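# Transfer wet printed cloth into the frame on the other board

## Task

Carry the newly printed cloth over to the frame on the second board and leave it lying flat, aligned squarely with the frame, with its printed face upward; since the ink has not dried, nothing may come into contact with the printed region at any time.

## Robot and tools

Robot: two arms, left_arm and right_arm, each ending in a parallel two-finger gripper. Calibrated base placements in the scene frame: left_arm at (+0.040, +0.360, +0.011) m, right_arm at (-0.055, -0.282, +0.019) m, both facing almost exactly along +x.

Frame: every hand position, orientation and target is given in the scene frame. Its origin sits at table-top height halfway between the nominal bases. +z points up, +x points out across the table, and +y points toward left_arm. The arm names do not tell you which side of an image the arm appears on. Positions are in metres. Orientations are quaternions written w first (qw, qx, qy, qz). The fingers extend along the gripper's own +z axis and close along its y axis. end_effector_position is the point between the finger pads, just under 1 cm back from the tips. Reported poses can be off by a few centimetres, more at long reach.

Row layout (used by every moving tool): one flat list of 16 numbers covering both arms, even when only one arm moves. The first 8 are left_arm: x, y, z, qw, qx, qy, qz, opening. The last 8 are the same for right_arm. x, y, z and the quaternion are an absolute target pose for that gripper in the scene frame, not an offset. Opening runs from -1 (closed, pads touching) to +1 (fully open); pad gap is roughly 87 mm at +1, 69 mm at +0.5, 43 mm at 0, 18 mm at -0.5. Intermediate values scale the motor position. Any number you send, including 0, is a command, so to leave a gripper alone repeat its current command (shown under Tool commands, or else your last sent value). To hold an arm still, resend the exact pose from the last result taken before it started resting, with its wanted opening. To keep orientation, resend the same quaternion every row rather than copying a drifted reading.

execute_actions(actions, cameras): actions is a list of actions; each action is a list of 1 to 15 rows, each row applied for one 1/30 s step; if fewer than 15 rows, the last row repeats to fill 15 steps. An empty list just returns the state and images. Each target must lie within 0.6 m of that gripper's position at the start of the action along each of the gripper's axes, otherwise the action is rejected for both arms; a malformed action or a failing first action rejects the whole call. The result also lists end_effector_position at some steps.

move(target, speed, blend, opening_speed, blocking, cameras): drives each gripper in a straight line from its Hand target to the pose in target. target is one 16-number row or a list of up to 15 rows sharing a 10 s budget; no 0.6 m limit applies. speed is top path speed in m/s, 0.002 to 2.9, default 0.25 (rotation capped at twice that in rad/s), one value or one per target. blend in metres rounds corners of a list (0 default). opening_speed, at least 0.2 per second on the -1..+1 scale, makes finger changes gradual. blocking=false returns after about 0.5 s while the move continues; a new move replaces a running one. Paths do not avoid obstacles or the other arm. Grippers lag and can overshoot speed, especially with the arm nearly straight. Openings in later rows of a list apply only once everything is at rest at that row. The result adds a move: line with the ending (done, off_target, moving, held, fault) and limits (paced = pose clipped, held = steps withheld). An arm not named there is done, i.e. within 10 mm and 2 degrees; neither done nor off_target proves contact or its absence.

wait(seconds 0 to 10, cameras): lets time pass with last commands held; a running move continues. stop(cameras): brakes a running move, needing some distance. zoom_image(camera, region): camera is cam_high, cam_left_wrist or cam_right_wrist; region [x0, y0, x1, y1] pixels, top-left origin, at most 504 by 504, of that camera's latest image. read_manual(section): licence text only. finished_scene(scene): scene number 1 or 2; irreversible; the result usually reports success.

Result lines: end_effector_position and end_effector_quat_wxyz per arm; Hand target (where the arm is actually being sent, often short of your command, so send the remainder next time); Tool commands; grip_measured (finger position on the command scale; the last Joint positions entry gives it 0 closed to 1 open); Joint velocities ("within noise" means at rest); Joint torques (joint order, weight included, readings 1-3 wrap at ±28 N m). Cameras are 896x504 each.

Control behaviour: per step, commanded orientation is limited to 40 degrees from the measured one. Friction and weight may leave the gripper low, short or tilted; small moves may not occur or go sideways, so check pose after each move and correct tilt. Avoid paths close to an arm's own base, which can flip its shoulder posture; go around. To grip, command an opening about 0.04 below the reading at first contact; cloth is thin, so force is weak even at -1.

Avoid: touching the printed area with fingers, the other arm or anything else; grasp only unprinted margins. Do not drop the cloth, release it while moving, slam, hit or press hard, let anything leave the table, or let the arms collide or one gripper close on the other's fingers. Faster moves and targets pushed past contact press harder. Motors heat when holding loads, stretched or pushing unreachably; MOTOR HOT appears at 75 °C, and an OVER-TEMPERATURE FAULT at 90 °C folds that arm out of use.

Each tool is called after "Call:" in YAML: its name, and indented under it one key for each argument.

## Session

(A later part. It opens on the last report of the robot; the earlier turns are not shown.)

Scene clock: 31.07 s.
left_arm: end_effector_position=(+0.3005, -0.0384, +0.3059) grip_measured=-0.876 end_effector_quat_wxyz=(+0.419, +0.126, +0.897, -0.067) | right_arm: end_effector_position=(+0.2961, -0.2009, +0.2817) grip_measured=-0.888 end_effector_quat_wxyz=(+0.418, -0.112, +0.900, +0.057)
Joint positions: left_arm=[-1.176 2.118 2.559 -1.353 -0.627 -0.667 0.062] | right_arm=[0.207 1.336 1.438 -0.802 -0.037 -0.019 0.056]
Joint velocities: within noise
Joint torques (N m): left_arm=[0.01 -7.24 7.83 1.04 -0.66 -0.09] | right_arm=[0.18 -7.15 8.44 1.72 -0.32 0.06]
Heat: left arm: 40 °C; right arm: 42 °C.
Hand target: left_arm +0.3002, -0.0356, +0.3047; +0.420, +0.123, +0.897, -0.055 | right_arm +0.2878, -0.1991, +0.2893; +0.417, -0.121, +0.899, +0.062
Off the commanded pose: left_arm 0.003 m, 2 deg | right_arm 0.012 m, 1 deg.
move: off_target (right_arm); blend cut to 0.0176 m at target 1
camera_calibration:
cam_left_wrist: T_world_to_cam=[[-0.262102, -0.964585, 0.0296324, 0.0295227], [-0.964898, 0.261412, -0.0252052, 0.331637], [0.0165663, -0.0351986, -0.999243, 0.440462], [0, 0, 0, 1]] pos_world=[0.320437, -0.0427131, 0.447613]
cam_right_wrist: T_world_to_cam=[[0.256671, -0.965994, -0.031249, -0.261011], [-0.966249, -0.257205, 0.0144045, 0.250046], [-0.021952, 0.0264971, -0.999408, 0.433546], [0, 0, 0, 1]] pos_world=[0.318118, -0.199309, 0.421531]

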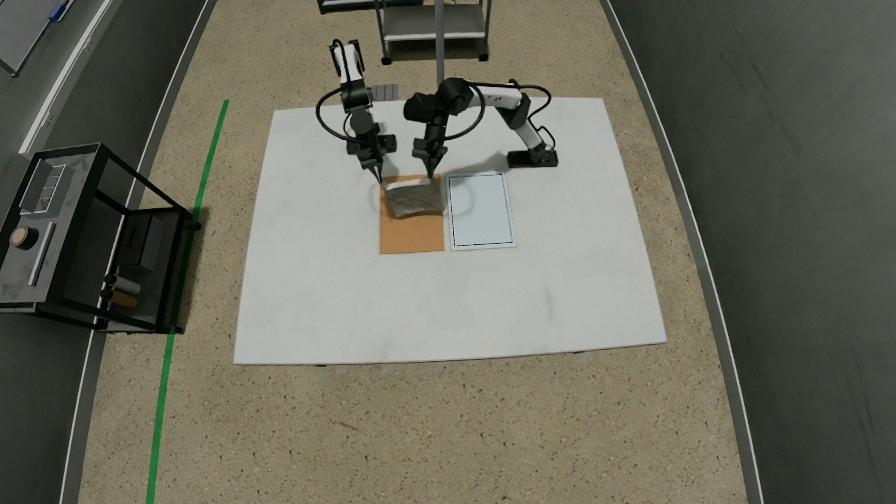

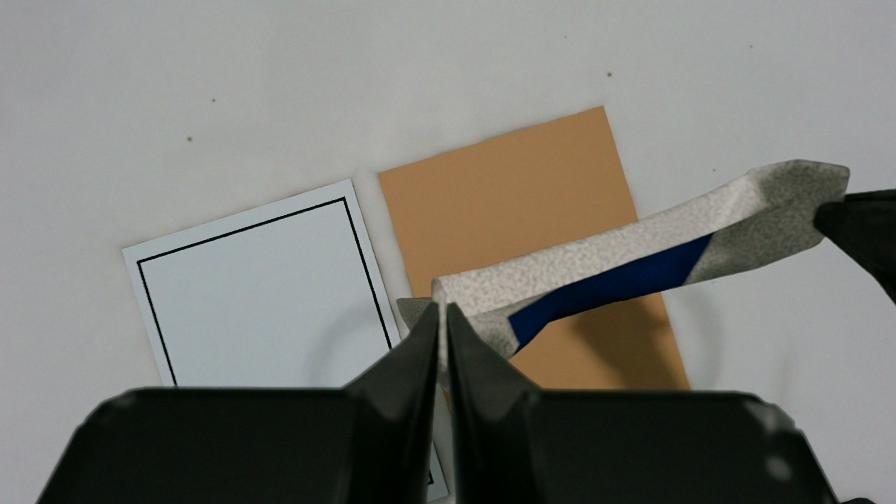

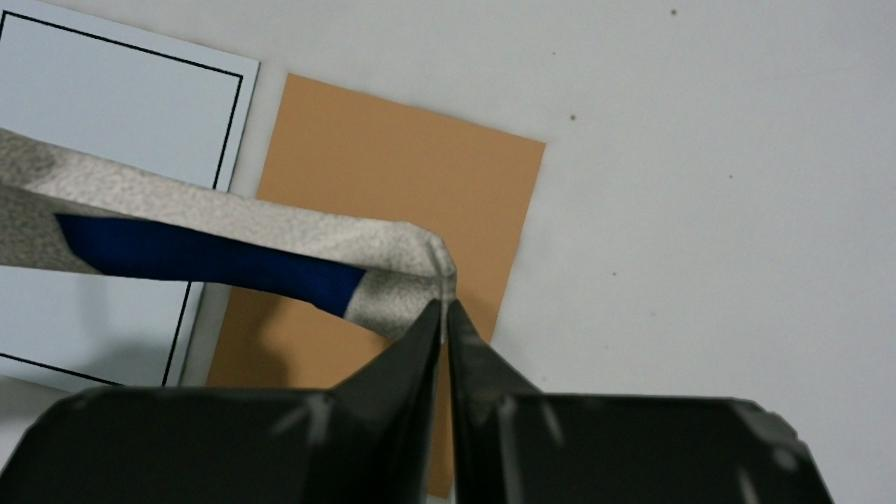

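Call:
move:
  target:
    - [0.285,0.060,0.31,0.4190,0.1183,0.8985,-0.0552,-1.0,0.287,-0.103,0.296,0.4174,-0.1200,0.8990,0.0600,-1.0]
    - [0.250,0.2165,0.31,0.3700,0.1400,0.9150,-0.0560,-1.0,0.253,0.0535,0.296,0.4101,-0.2192,0.8794,0.1022,-1.0]
  speed: 0.1
  blend: 0.03

Call:
zoom_image:
  camera: "cam_high"
  region: [430, 140, 520, 230]

Scene clock: 35.03 s.
left_arm: end_effector_position=(+0.2566, +0.2092, +0.3174) grip_measured=-0.876 end_effector_quat_wxyz=(+0.386, +0.127, +0.911, -0.067) | right_arm: end_effector_position=(+0.2534, +0.0552, +0.3005) grip_measured=-0.889 end_effector_quat_wxyz=(+0.419, -0.225, +0.872, +0.113)
Joint positions: left_arm=[-0.78 1.191 1.606 -1.236 -0.325 -0.363 0.062] | right_arm=[0.922 1.739 1.896 -0.873 0.319 0.277 0.056]
Joint velocities: within noise
Joint torques (N m): left_arm=[1.01 -2.95 4.29 1.26 -0.1 0.2] | right_arm=[-0.1 -7.6 8.54 1.62 0.12 0.26]
Heat: left arm: 39 °C; right arm: 42 °C.
Hand target: left_arm +0.2499, +0.2158, +0.3104; +0.370, +0.137, +0.917, -0.058 | right_arm +0.2532, +0.0526, +0.2962; +0.411, -0.223, +0.878, +0.100
Off the commanded pose: left_arm 0.012 m, 3 deg | right_arm 0.005 m, 2 deg.
move: off_target (left_arm)
camera_calibration:
cam_left_wrist: T_world_to_cam=[[-0.263766, -0.963854, 0.0375758, 0.254264], [-0.963013, 0.26536, 0.046793, 0.200716], [-0.0550728, -0.0238436, -0.998198, 0.477147], [0, 0, 0, 1]] pos_world=[0.286637, 0.203189, 0.457341]
cam_right_wrist: T_world_to_cam=[[0.493426, -0.869257, -0.0303949, -0.0676683], [-0.869781, -0.493258, -0.0133226, 0.271321], [-0.00341175, 0.0330107, -0.999449, 0.439624], [0, 0, 0, 1]] pos_world=[0.270879, 0.0604978, 0.440939]

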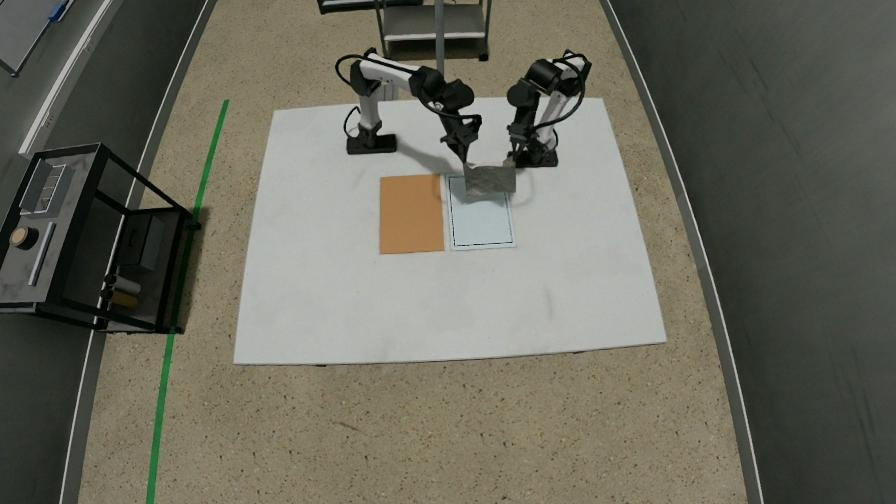

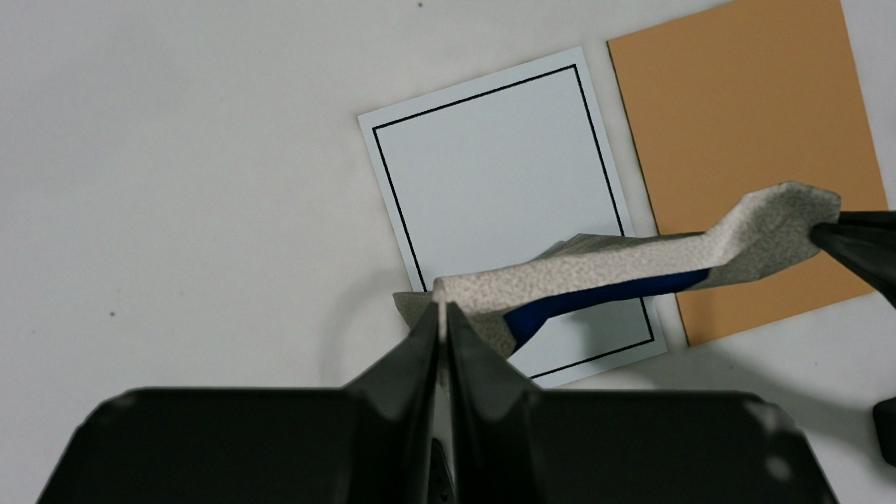

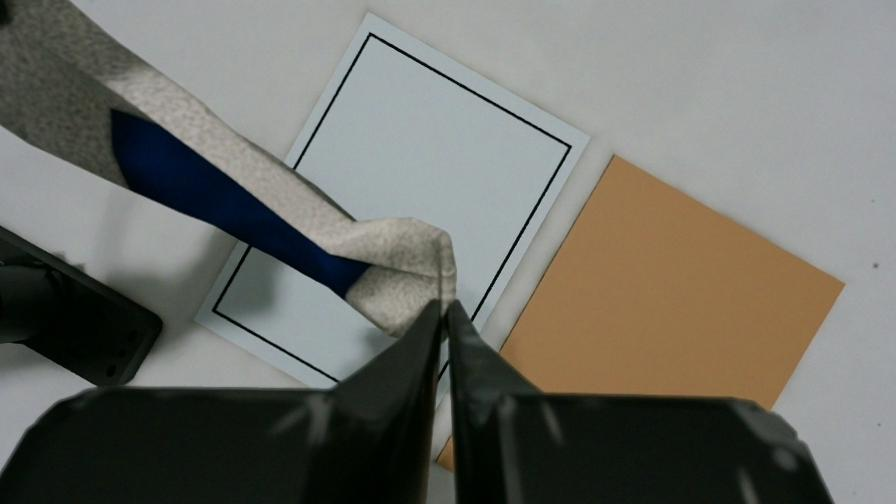

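Scaled by 5.600 from the camera's 896x504 image, which has a finer 1280x720 frame.

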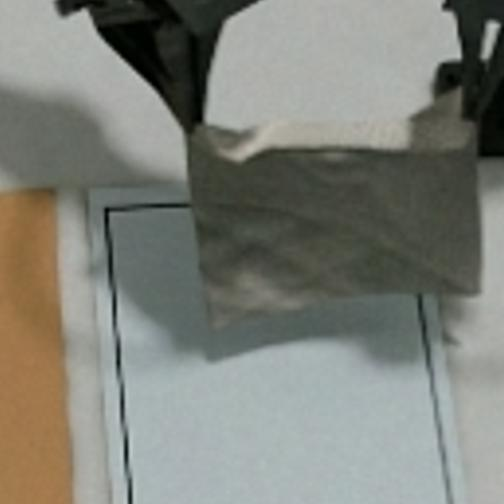

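Call:
move:
  target: [0.225,0.2195,0.300,0.3400,0.1500,0.9250,-0.0560,-1.0,0.221,0.0500,0.288,0.4101,-0.2192,0.8794,0.1022,-1.0]
  speed: 0.02
  cameras: ["cam_high"]

Call:
zoom_image:
  camera: "cam_high"
  region: [430, 140, 520, 230]

Call:
wait:
  seconds: 0.4
  cameras: ["cam_high"]

Call:
zoom_image:
  camera: "cam_high"
  region: [430, 140, 520, 230]

Scene clock: 37.63 s.
left_arm: end_effector_position=(+0.2349, +0.2153, +0.3052) grip_measured=-0.876 end_effector_quat_wxyz=(+0.355, +0.151, +0.921, -0.055) | right_arm: end_effector_position=(+0.2251, +0.0577, +0.2799) grip_measured=-0.889 end_effector_quat_wxyz=(+0.402, -0.223, +0.882, +0.104)
Joint positions: left_arm=[-0.822 1.17 1.586 -1.314 -0.323 -0.372 0.062] | right_arm=[0.99 1.698 1.795 -0.873 0.367 0.345 0.056]
Joint velocities: within noise
Joint torques (N m): left_arm=[-0.16 -3.15 4.37 1.16 -0.13 -0.11] | right_arm=[0.17 -12 5.57 1.88 0.15 0.24]
Heat: left arm: 39 °C; right arm: 43 °C.
Hand target: left_arm +0.2255, +0.2198, +0.3002; +0.341, +0.153, +0.926, -0.054 | right_arm +0.2210, +0.0504, +0.2878; +0.410, -0.217, +0.880, +0.104
Off the commanded pose: left_arm 0.012 m, 2 deg | right_arm 0.012 m, 1 deg.
move: off_target (left_arm, right_arm)
Images, in order (width x height): cam_high 896x504.

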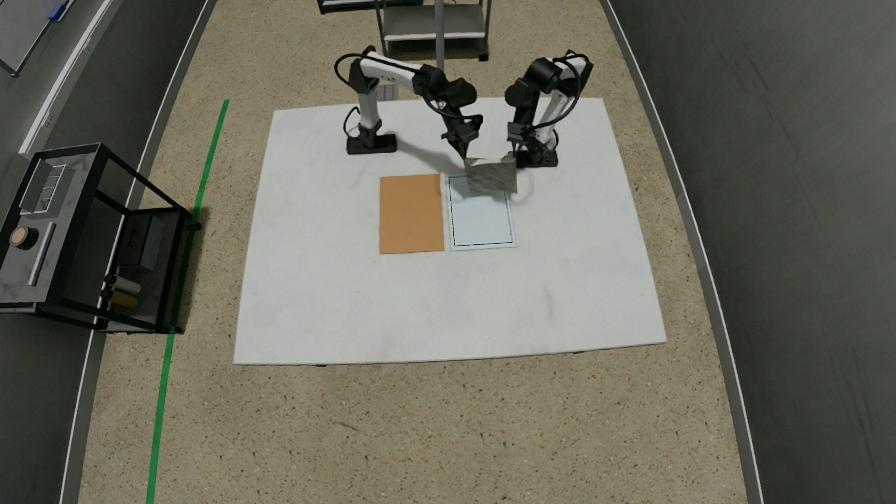

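Scaled by 5.600 from the camera's 896x504 image, which has a finer 1280x720 frame.

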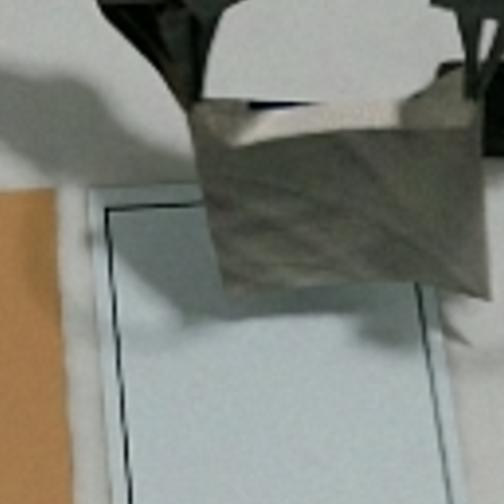

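Scene clock: 38.03 s.
left_arm: end_effector_position=(+0.2349, +0.2153, +0.3052) grip_measured=-0.876 end_effector_quat_wxyz=(+0.355, +0.151, +0.921, -0.055) | right_arm: end_effector_position=(+0.2253, +0.0575, +0.2799) grip_measured=-0.889 end_effector_quat_wxyz=(+0.403, -0.223, +0.882, +0.104)
Joint positions: left_arm=[-0.822 1.17 1.586 -1.314 -0.323 -0.372 0.062] | right_arm=[0.99 1.698 1.795 -0.873 0.368 0.345 0.056]
Joint velocities: within noise
Joint torques (N m): left_arm=[-0.14 -3.15 4.34 1.16 -0.12 -0.11] | right_arm=[0.14 -12.07 5.57 1.87 0.17 0.25]
Heat: left arm: 39 °C; right arm: 43 °C.
Hand target: left_arm +0.2255, +0.2198, +0.3002; +0.341, +0.153, +0.926, -0.054 | right_arm +0.2212, +0.0502, +0.2879; +0.410, -0.216, +0.880, +0.103
Tool commands: left_gripper/opening=-1.0 right_gripper/opening=-1.0
Off the commanded pose: left_arm 0.012 m, 2 deg | right_arm 0.012 m, 1 deg.
wait: 0.40 s; at rest by 0.17 s
Images, in order (width x height): cam_high 896x504.

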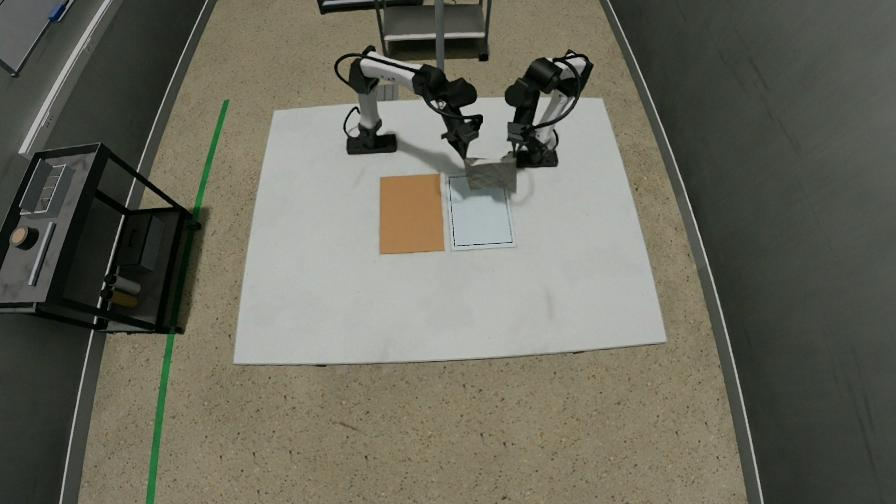

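Scaled by 5.600 from the camera's 896x504 image, which has a finer 1280x720 frame.

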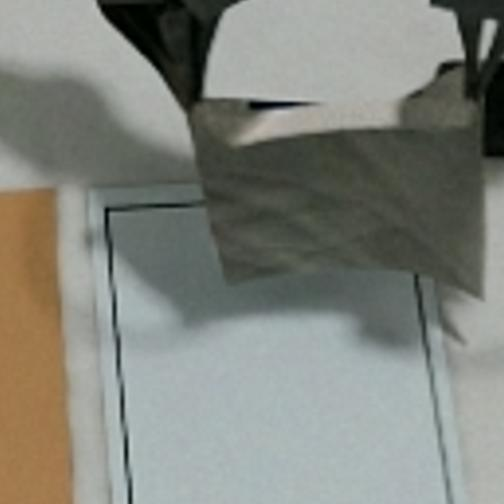

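Call:
move:
  target: [0.225,0.2155,0.295,0.3400,0.1500,0.9250,-0.0560,-1.0,0.219,0.0490,0.315,0.4101,-0.2192,0.8794,0.1022,-1.0]
  speed: 0.03
  cameras: ["cam_high"]

Call:
zoom_image:
  camera: "cam_high"
  region: [430, 140, 520, 230]

Call:
wait:
  seconds: 0.4

Call:
zoom_image:
  camera: "cam_high"
  region: [430, 140, 520, 230]

Scene clock: 40.53 s.
left_arm: end_effector_position=(+0.2309, +0.2126, +0.2973) grip_measured=-0.876 end_effector_quat_wxyz=(+0.345, +0.152, +0.925, -0.055) | right_arm: end_effector_position=(+0.2212, +0.0532, +0.3145) grip_measured=-0.889 end_effector_quat_wxyz=(+0.414, -0.219, +0.876, +0.114)
Joint positions: left_arm=[-0.838 1.169 1.56 -1.314 -0.323 -0.393 0.062] | right_arm=[0.993 1.698 1.922 -0.967 0.37 0.345 0.056]
Joint velocities: within noise
Joint torques (N m): left_arm=[-0.16 -3.32 4.41 1.3 -0.25 -0.11] | right_arm=[0.21 -8.09 8.18 1.6 0.15 0.2]
Heat: left arm: 38 °C; right arm: 43 °C.
Hand target: left_arm +0.2252, +0.2156, +0.2951; +0.341, +0.150, +0.926, -0.056 | right_arm +0.2190, +0.0490, +0.3149; +0.410, -0.220, +0.879, +0.103
Off the commanded pose: left_arm 0.007 m, 1 deg | right_arm 0.005 m, 1 deg.
move: done
Images, in order (width x height): cam_high 896x504.

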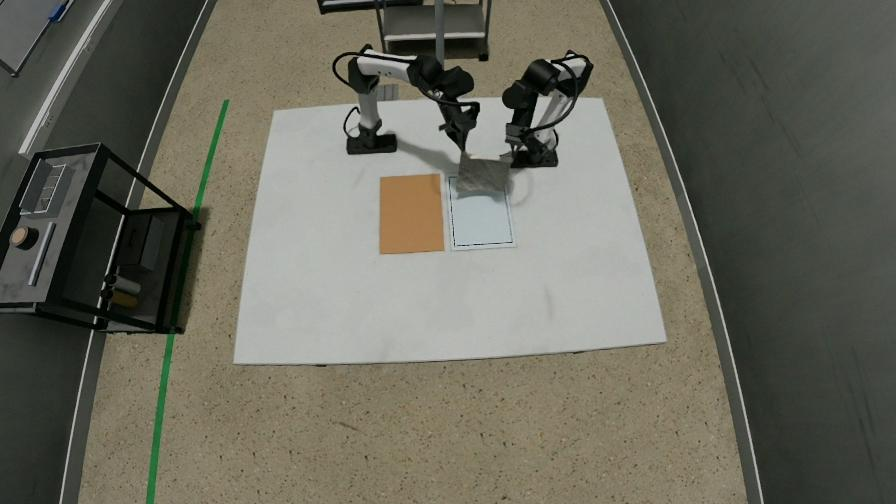

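Scaled by 5.600 from the camera's 896x504 image, which has a finer 1280x720 frame.

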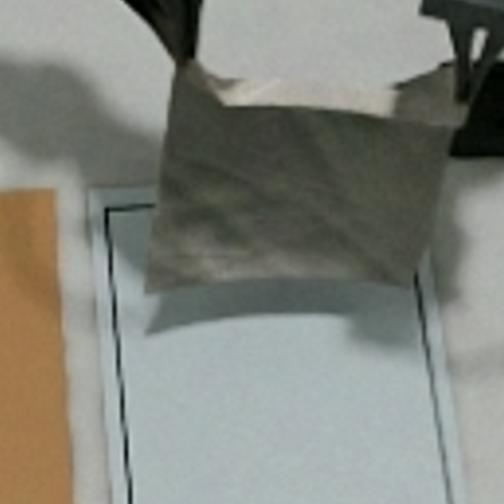

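Scene clock: 40.93 s.
left_arm: end_effector_position=(+0.2309, +0.2125, +0.2973) grip_measured=-0.876 end_effector_quat_wxyz=(+0.345, +0.151, +0.925, -0.055) | right_arm: end_effector_position=(+0.2212, +0.0532, +0.3145) grip_measured=-0.889 end_effector_quat_wxyz=(+0.414, -0.219, +0.876, +0.114)
Joint positions: left_arm=[-0.838 1.169 1.56 -1.314 -0.323 -0.395 0.062] | right_arm=[0.993 1.698 1.922 -0.967 0.37 0.345 0.056]
Joint velocities: within noise
Joint torques (N m): left_arm=[-0.17 -3.33 4.4 1.3 -0.25 -0.11] | right_arm=[0.16 -8.17 8.17 1.59 0.15 0.2]
Heat: left arm: 38 °C; right arm: 43 °C.
Hand target: left_arm +0.2252, +0.2155, +0.2951; +0.341, +0.149, +0.927, -0.056 | right_arm +0.2190, +0.0490, +0.3149; +0.410, -0.220, +0.879, +0.103
Tool commands: left_gripper/opening=-1.0 right_gripper/opening=-1.0
Off the commanded pose: left_arm 0.007 m, 1 deg | right_arm 0.005 m, 1 deg.
wait: 0.40 s; at rest by 0.17 s
camera_calibration:
cam_left_wrist: T_world_to_cam=[[-0.296765, -0.954894, 0.0104277, 0.265222], [-0.94555, 0.295354, 0.136753, 0.138896], [-0.133665, 0.0307235, -0.99055, 0.459959], [0, 0, 0, 1]] pos_world=[0.271522, 0.198103, 0.433852]
cam_right_wrist: T_world_to_cam=[[0.484642, -0.87378, -0.0403715, -0.0479118], [-0.874544, -0.484939, -0.00273796, 0.239776], [-0.0171853, 0.0366335, -0.999181, 0.456186], [0, 0, 0, 1]] pos_world=[0.240754, 0.0577005, 0.454534]

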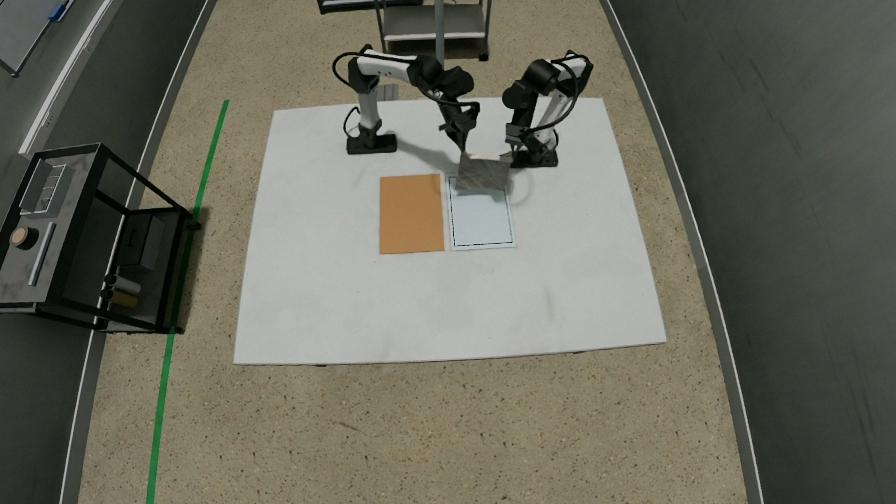

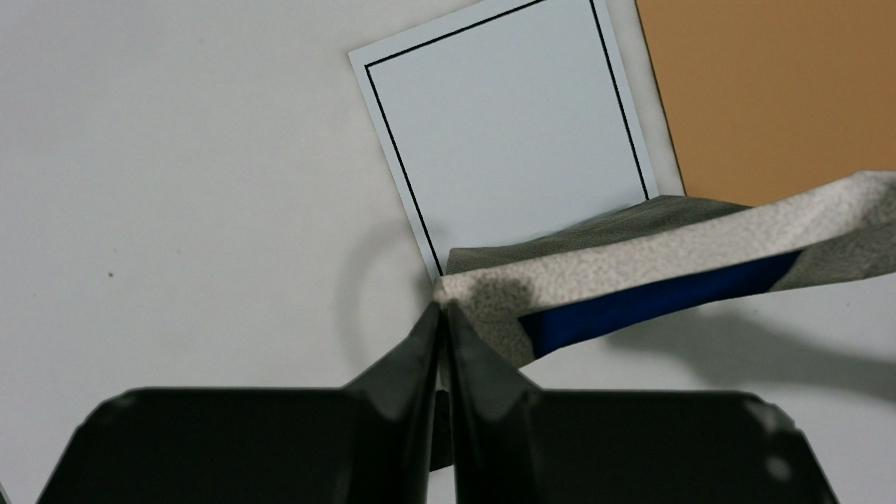

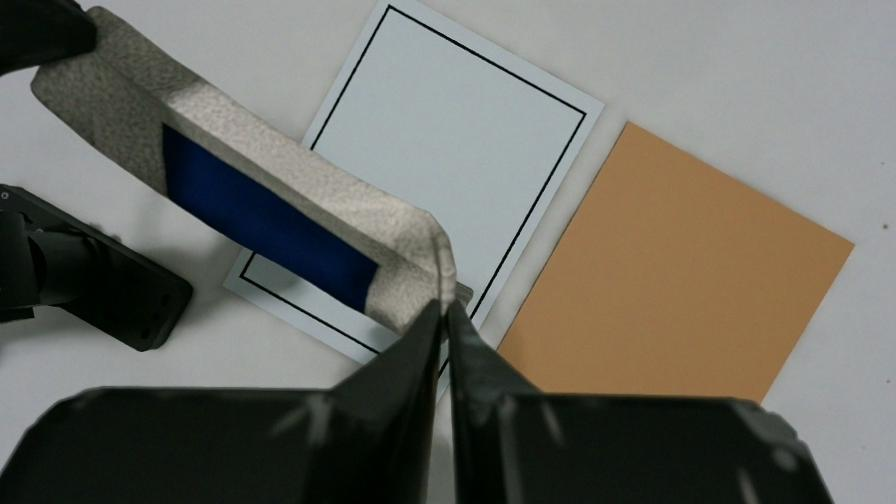

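Scaled by 5.600 from the camera's 896x504 image, which has a finer 1280x720 frame.

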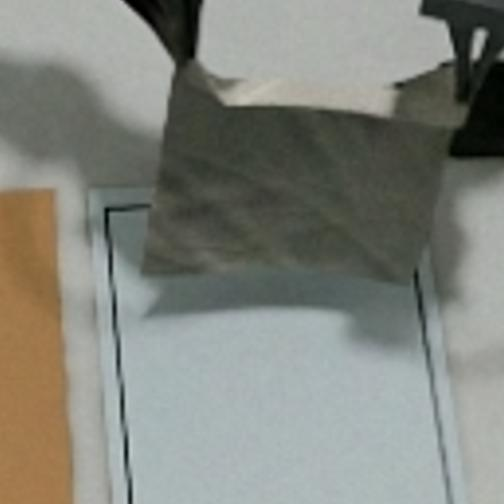

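Call:
move:
  target: [0.212,0.2155,0.280,0.3206,0.1641,0.9311,-0.0565,-1.0,0.214,0.0490,0.286,0.4000,-0.2470,0.8750,0.1120,-1.0]
  speed: 0.015
  cameras: []

Call:
move:
  target:
    - [0.148,0.2155,0.277,0.3206,0.1641,0.9311,-0.0565,-1.0,0.156,0.0490,0.283,0.3879,-0.2747,0.8712,0.1223,-1.0]
    - [0.152,0.2155,0.242,0.3206,0.1641,0.9311,-0.0565,-1.0,0.162,0.0490,0.248,0.3879,-0.2747,0.8712,0.1223,-1.0]
    - [0.175,0.2155,0.218,0.3206,0.1641,0.9311,-0.0565,-1.0,0.187,0.0490,0.224,0.3879,-0.2747,0.8712,0.1223,-1.0]
    - [0.205,0.2155,0.190,0.3206,0.1641,0.9311,-0.0565,-1.0,0.216,0.0490,0.196,0.3879,-0.2747,0.8712,0.1223,-1.0]
  speed: 0.13
  blend: 0.008

Call:
zoom_image:
  camera: "cam_high"
  region: [430, 140, 520, 230]

Scene clock: 44.20 s.
left_arm: end_effector_position=(+0.2194, +0.2121, +0.2836) grip_measured=-0.876 end_effector_quat_wxyz=(+0.330, +0.164, +0.928, -0.056) | right_arm: end_effector_position=(+0.2160, +0.0492, +0.2750) grip_measured=-0.889 end_effector_quat_wxyz=(+0.389, -0.246, +0.883, +0.096)
Joint positions: left_arm=[-0.87 1.142 1.5 -1.314 -0.317 -0.409 0.062] | right_arm=[0.993 1.675 1.769 -0.902 0.35 0.314 0.056]
Joint velocities: within noise
Joint torques (N m): left_arm=[-0.13 -3.04 4.44 1.19 -0.15 -0.1] | right_arm=[-0.42 -11.73 5.6 2.21 -0.16 0.02]
Heat: left arm: 38 °C; right arm: 43 °C.
Hand target: left_arm +0.2121, +0.2154, +0.2800; +0.320, +0.164, +0.931, -0.057 | right_arm +0.2140, +0.0488, +0.2860; +0.400, -0.247, +0.876, +0.111
Off the commanded pose: left_arm 0.009 m, 1 deg | right_arm 0.011 m, 2 deg.
move: off_target (right_arm)
No camera images: "cameras" was empty.

Scene clock: 46.70 s.
left_arm: end_effector_position=(+0.2021, +0.2169, +0.1918) grip_measured=-0.876 end_effector_quat_wxyz=(+0.315, +0.158, +0.934, -0.052) | right_arm: end_effector_position=(+0.2132, +0.0481, +0.2031) grip_measured=-0.889 end_effector_quat_wxyz=(+0.391, -0.270, +0.871, +0.124)
Joint positions: left_arm=[-0.922 0.972 1.041 -1.072 -0.338 -0.476 0.062] | right_arm=[0.971 1.575 1.353 -0.539 0.273 0.257 0.056]
Joint velocities: within noise
Joint torques (N m): left_arm=[1.2 -1.84 4.82 1.57 -0.2 0.24] | right_arm=[-0.87 -7.02 6.09 2.24 -0.13 0.01]
Heat: left arm: 37 °C; right arm: 43 °C.
Hand target: left_arm +0.2049, +0.2156, +0.1901; +0.321, +0.161, +0.932, -0.057 | right_arm +0.2159, +0.0490, +0.1962; +0.388, -0.275, +0.871, +0.123
Off the commanded pose: left_arm 0.004 m, 1 deg | right_arm 0.008 m, 1 deg.
move: done
camera_calibration:
cam_left_wrist: T_world_to_cam=[[-0.307615, -0.951476, 0.00815887, 0.263919], [-0.932145, 0.303064, 0.198135, 0.108568], [-0.190993, 0.0533439, -0.980141, 0.356208], [0, 0, 0, 1]] pos_world=[0.25042, 0.199208, 0.32547]
cam_right_wrist: T_world_to_cam=[[0.573059, -0.819075, -0.0268262, -0.0771828], [-0.818102, -0.573686, 0.039911, 0.213647], [-0.0480799, -0.000924787, -0.998843, 0.353331], [0, 0, 0, 1]] pos_world=[0.236004, 0.0596748, 0.342325]

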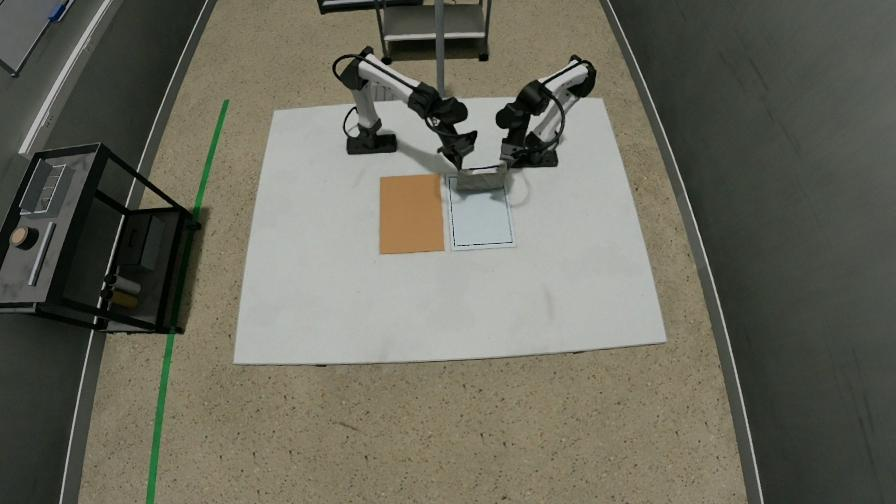

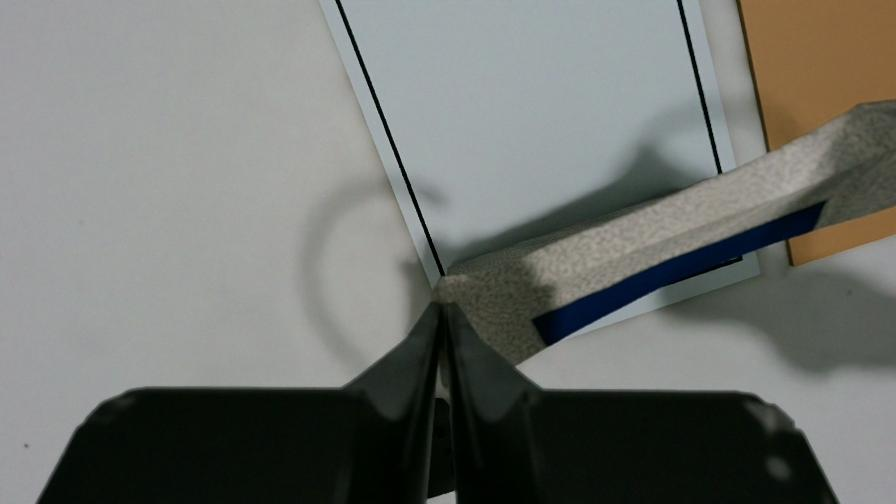

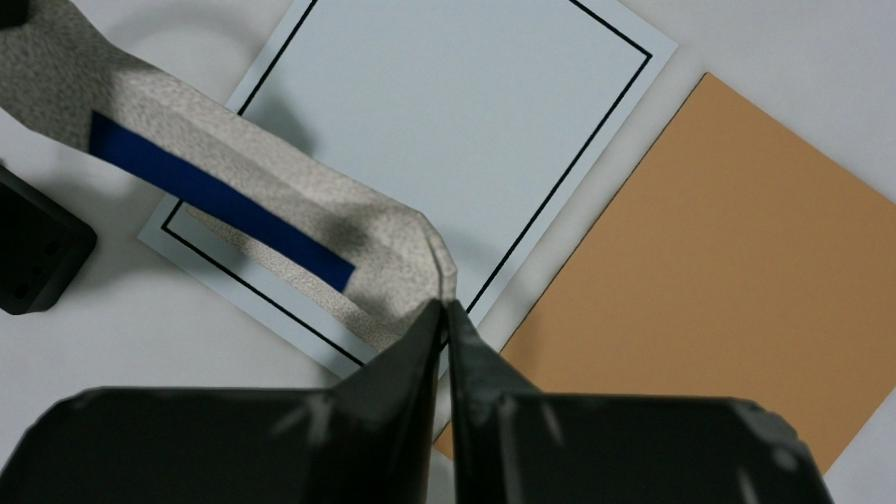

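Scaled by 5.600 from the camera's 896x504 image, which has a finer 1280x720 frame.

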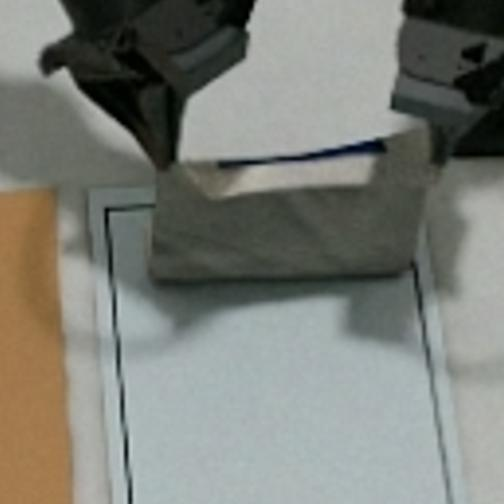

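Call:
move:
  target:
    - [0.237,0.2125,0.162,0.3400,0.1350,0.9290,-0.0500,-1.0,0.251,0.0535,0.164,0.3850,-0.2700,0.8740,0.1190,-1.0]
    - [0.277,0.2115,0.117,0.3600,0.1100,0.9250,-0.0420,-1.0,0.292,0.0545,0.118,0.3800,-0.2600,0.8800,0.1120,-1.0]
    - [0.316,0.2105,0.077,0.3812,0.0806,0.9204,-0.0334,-1.0,0.331,0.0555,0.078,0.3697,-0.2391,0.8924,0.0990,-1.0]
  speed: 0.06
  blend: 0.015

Call:
zoom_image:
  camera: "cam_high"
  region: [430, 160, 530, 260]

Scene clock: 50.90 s.
left_arm: end_effector_position=(+0.3113, +0.2106, +0.0801) grip_measured=-0.876 end_effector_quat_wxyz=(+0.374, +0.079, +0.923, -0.032) | right_arm: end_effector_position=(+0.3217, +0.0487, +0.0763) grip_measured=-0.889 end_effector_quat_wxyz=(+0.361, -0.237, +0.897, +0.091)
Joint positions: left_arm=[-0.65 1.257 0.675 -0.276 -0.32 -0.349 0.062] | right_arm=[0.764 1.985 1.387 -0.227 0.181 0.182 0.056]
Joint velocities: within noise
Joint torques (N m): left_arm=[1.1 -2.51 5.15 1.9 -0.19 0.2] | right_arm=[-0.9 -9.66 8.83 2.22 -0.21 0.02]
Heat: left arm: 37 °C; right arm: 43 °C.
Hand target: left_arm +0.3156, +0.2103, +0.0770; +0.381, +0.081, +0.921, -0.034 | right_arm +0.3306, +0.0554, +0.0783; +0.370, -0.238, +0.892, +0.099
Off the commanded pose: left_arm 0.006 m, 1 deg | right_arm 0.012 m, 1 deg.
move: off_target (right_arm)
camera_calibration:
cam_left_wrist: T_world_to_cam=[[-0.148906, -0.98876, 0.0134296, 0.250424], [-0.985503, 0.149504, 0.0802071, 0.292905], [-0.0813134, -0.0012916, -0.996688, 0.246609], [0, 0, 0, 1]] pos_world=[0.346001, 0.204137, 0.218936]
cam_right_wrist: T_world_to_cam=[[0.495472, -0.868489, -0.0153322, -0.115696], [-0.861183, -0.493457, 0.121919, 0.311506], [-0.113451, -0.0472038, -0.992422, 0.254697], [0, 0, 0, 1]] pos_world=[0.354483, 0.065257, 0.213014]

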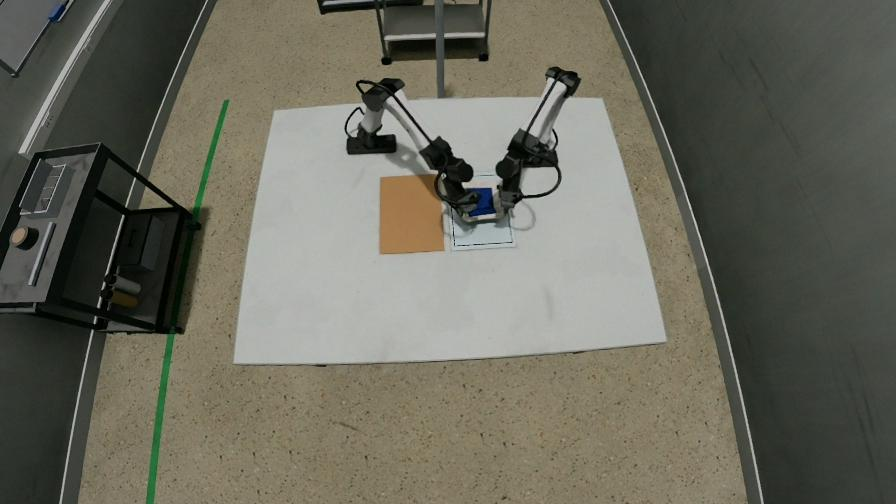

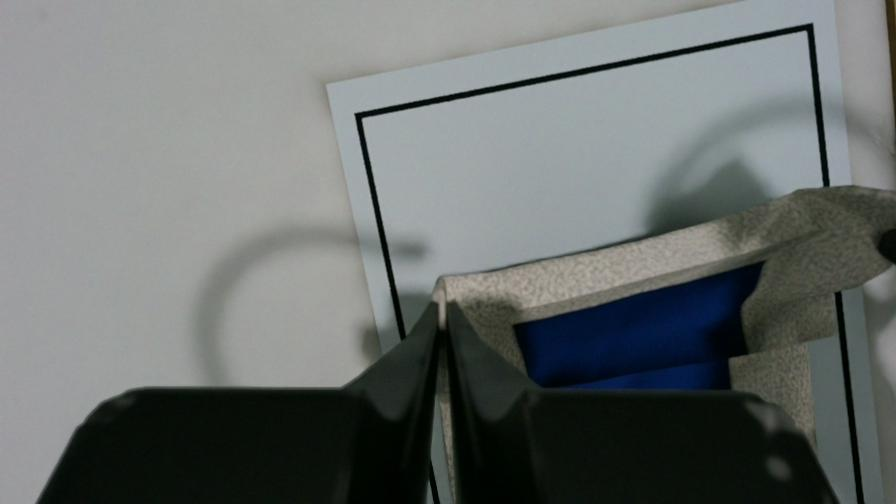

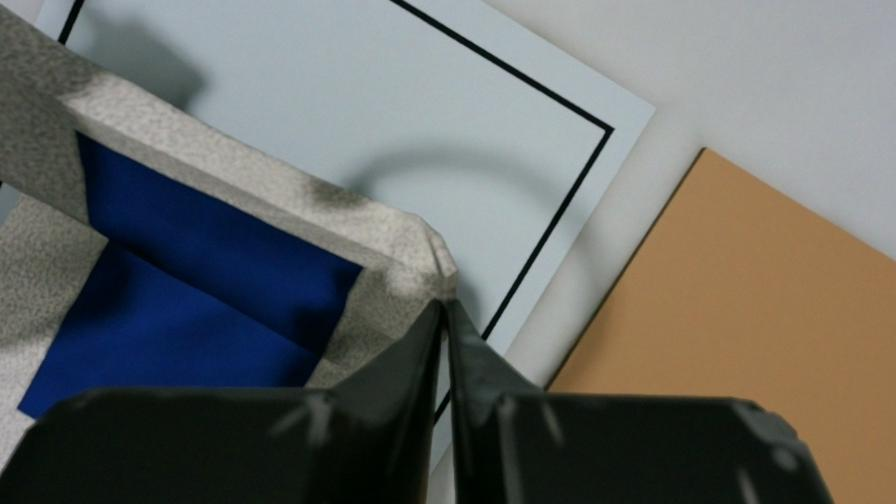

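Scaled by 5.040 from the camera's 896x504 image, which has a finer 1280x720 frame.

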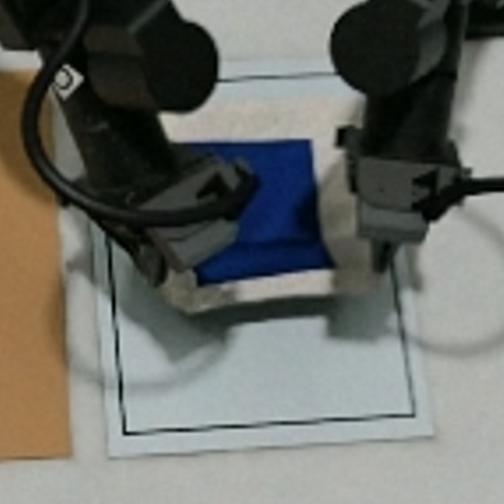

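Call:
move:
  target:
    - [0.350,0.2105,0.065,0.3812,0.0806,0.9204,-0.0334,-1.0,0.366,0.0565,0.068,0.3697,-0.2391,0.8924,0.0990,-1.0]
    - [0.367,0.2100,0.040,0.3812,0.0806,0.9204,-0.0334,-1.0,0.384,0.0565,0.042,0.3697,-0.2391,0.8924,0.0990,-1.0]
  speed: 0.05
  blend: 0.015

Call:
zoom_image:
  camera: "cam_high"
  region: [430, 160, 530, 260]

Scene clock: 53.70 s.
left_arm: end_effector_position=(+0.3526, +0.2162, +0.0327) grip_measured=-0.876 end_effector_quat_wxyz=(+0.362, +0.080, +0.928, -0.023) | right_arm: end_effector_position=(+0.3748, +0.0516, +0.0436) grip_measured=-0.889 end_effector_quat_wxyz=(+0.362, -0.238, +0.897, +0.093)
Joint positions: left_arm=[-0.54 1.511 0.675 -0.029 -0.253 -0.263 0.062] | right_arm=[0.686 2.176 1.54 -0.178 0.126 0.124 0.056]
Joint velocities: within noise
Joint torques (N m): left_arm=[1.09 -3.62 7.77 1.89 -0.09 0.2] | right_arm=[-0.9 -10.78 8.51 2.26 -0.24 0.03]
Heat: left arm: 37 °C; right arm: 44 °C.
Hand target: left_arm +0.3664, +0.2103, +0.0408; +0.382, +0.081, +0.920, -0.033 | right_arm +0.3836, +0.0561, +0.0421; +0.370, -0.239, +0.892, +0.099
Off the commanded pose: left_arm 0.017 m, 3 deg | right_arm 0.011 m, 1 deg.
move: off_target (left_arm, right_arm)
camera_calibration:
cam_left_wrist: T_world_to_cam=[[-0.145, -0.989429, -0.00214576, 0.261963], [-0.983746, 0.143934, 0.107364, 0.336241], [-0.10592, 0.0176786, -0.994217, 0.207171], [0, 0, 0, 1]] pos_world=[0.390704, 0.207135, 0.170435]
cam_right_wrist: T_world_to_cam=[[0.497181, -0.867485, -0.0167847, -0.140734], [-0.860354, -0.495413, 0.119823, 0.362448], [-0.11226, -0.0451329, -0.992653, 0.22788], [0, 0, 0, 1]] pos_world=[0.407386, 0.0677615, 0.180414]

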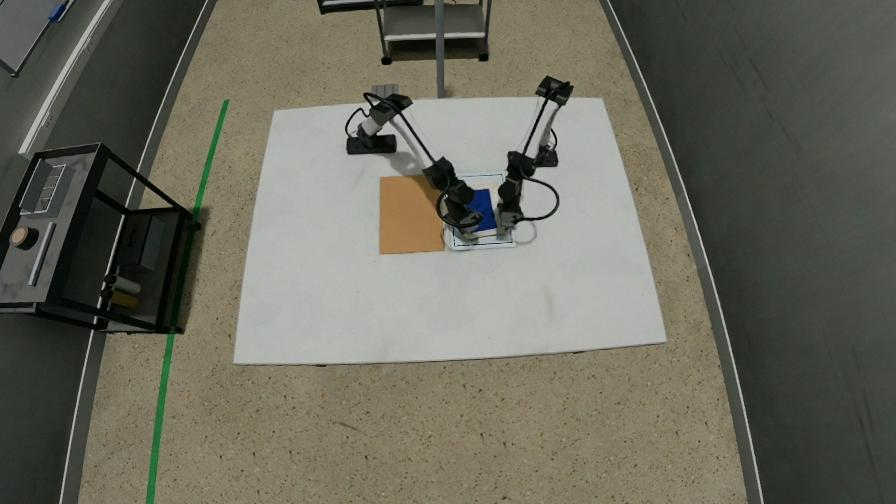

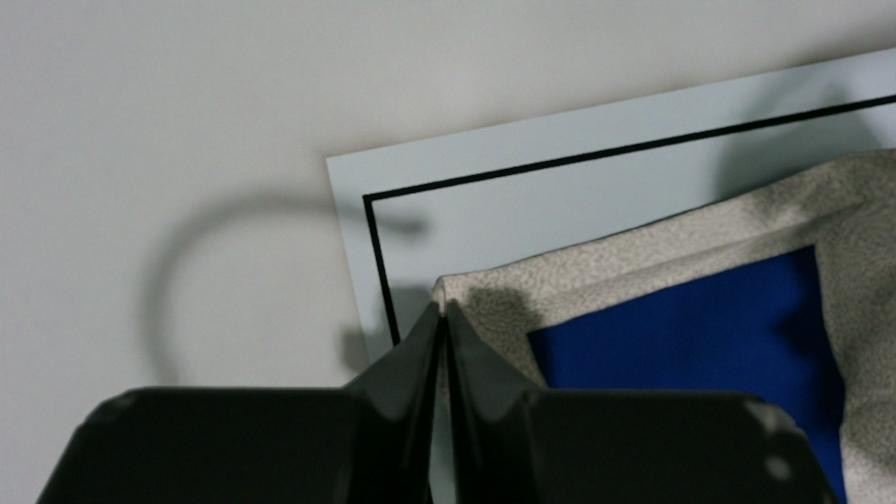

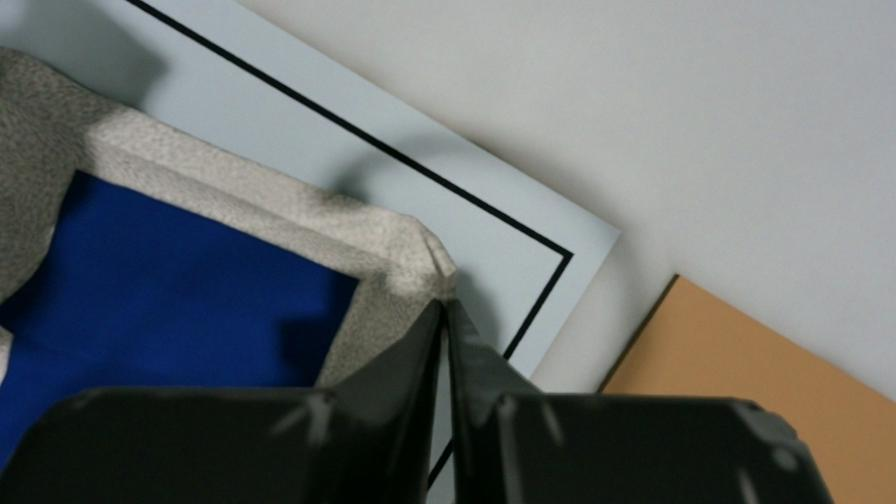

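Scaled by 5.040 from the camera's 896x504 image, which has a finer 1280x720 frame.

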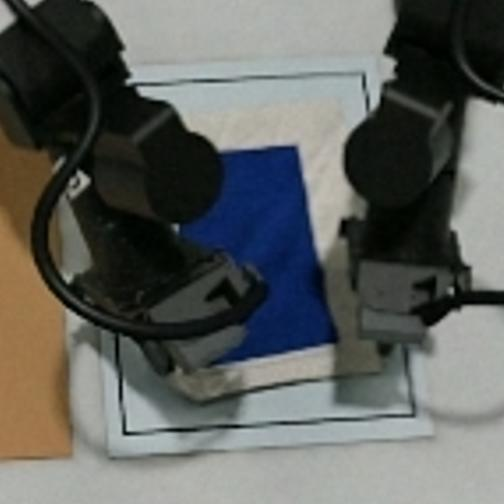

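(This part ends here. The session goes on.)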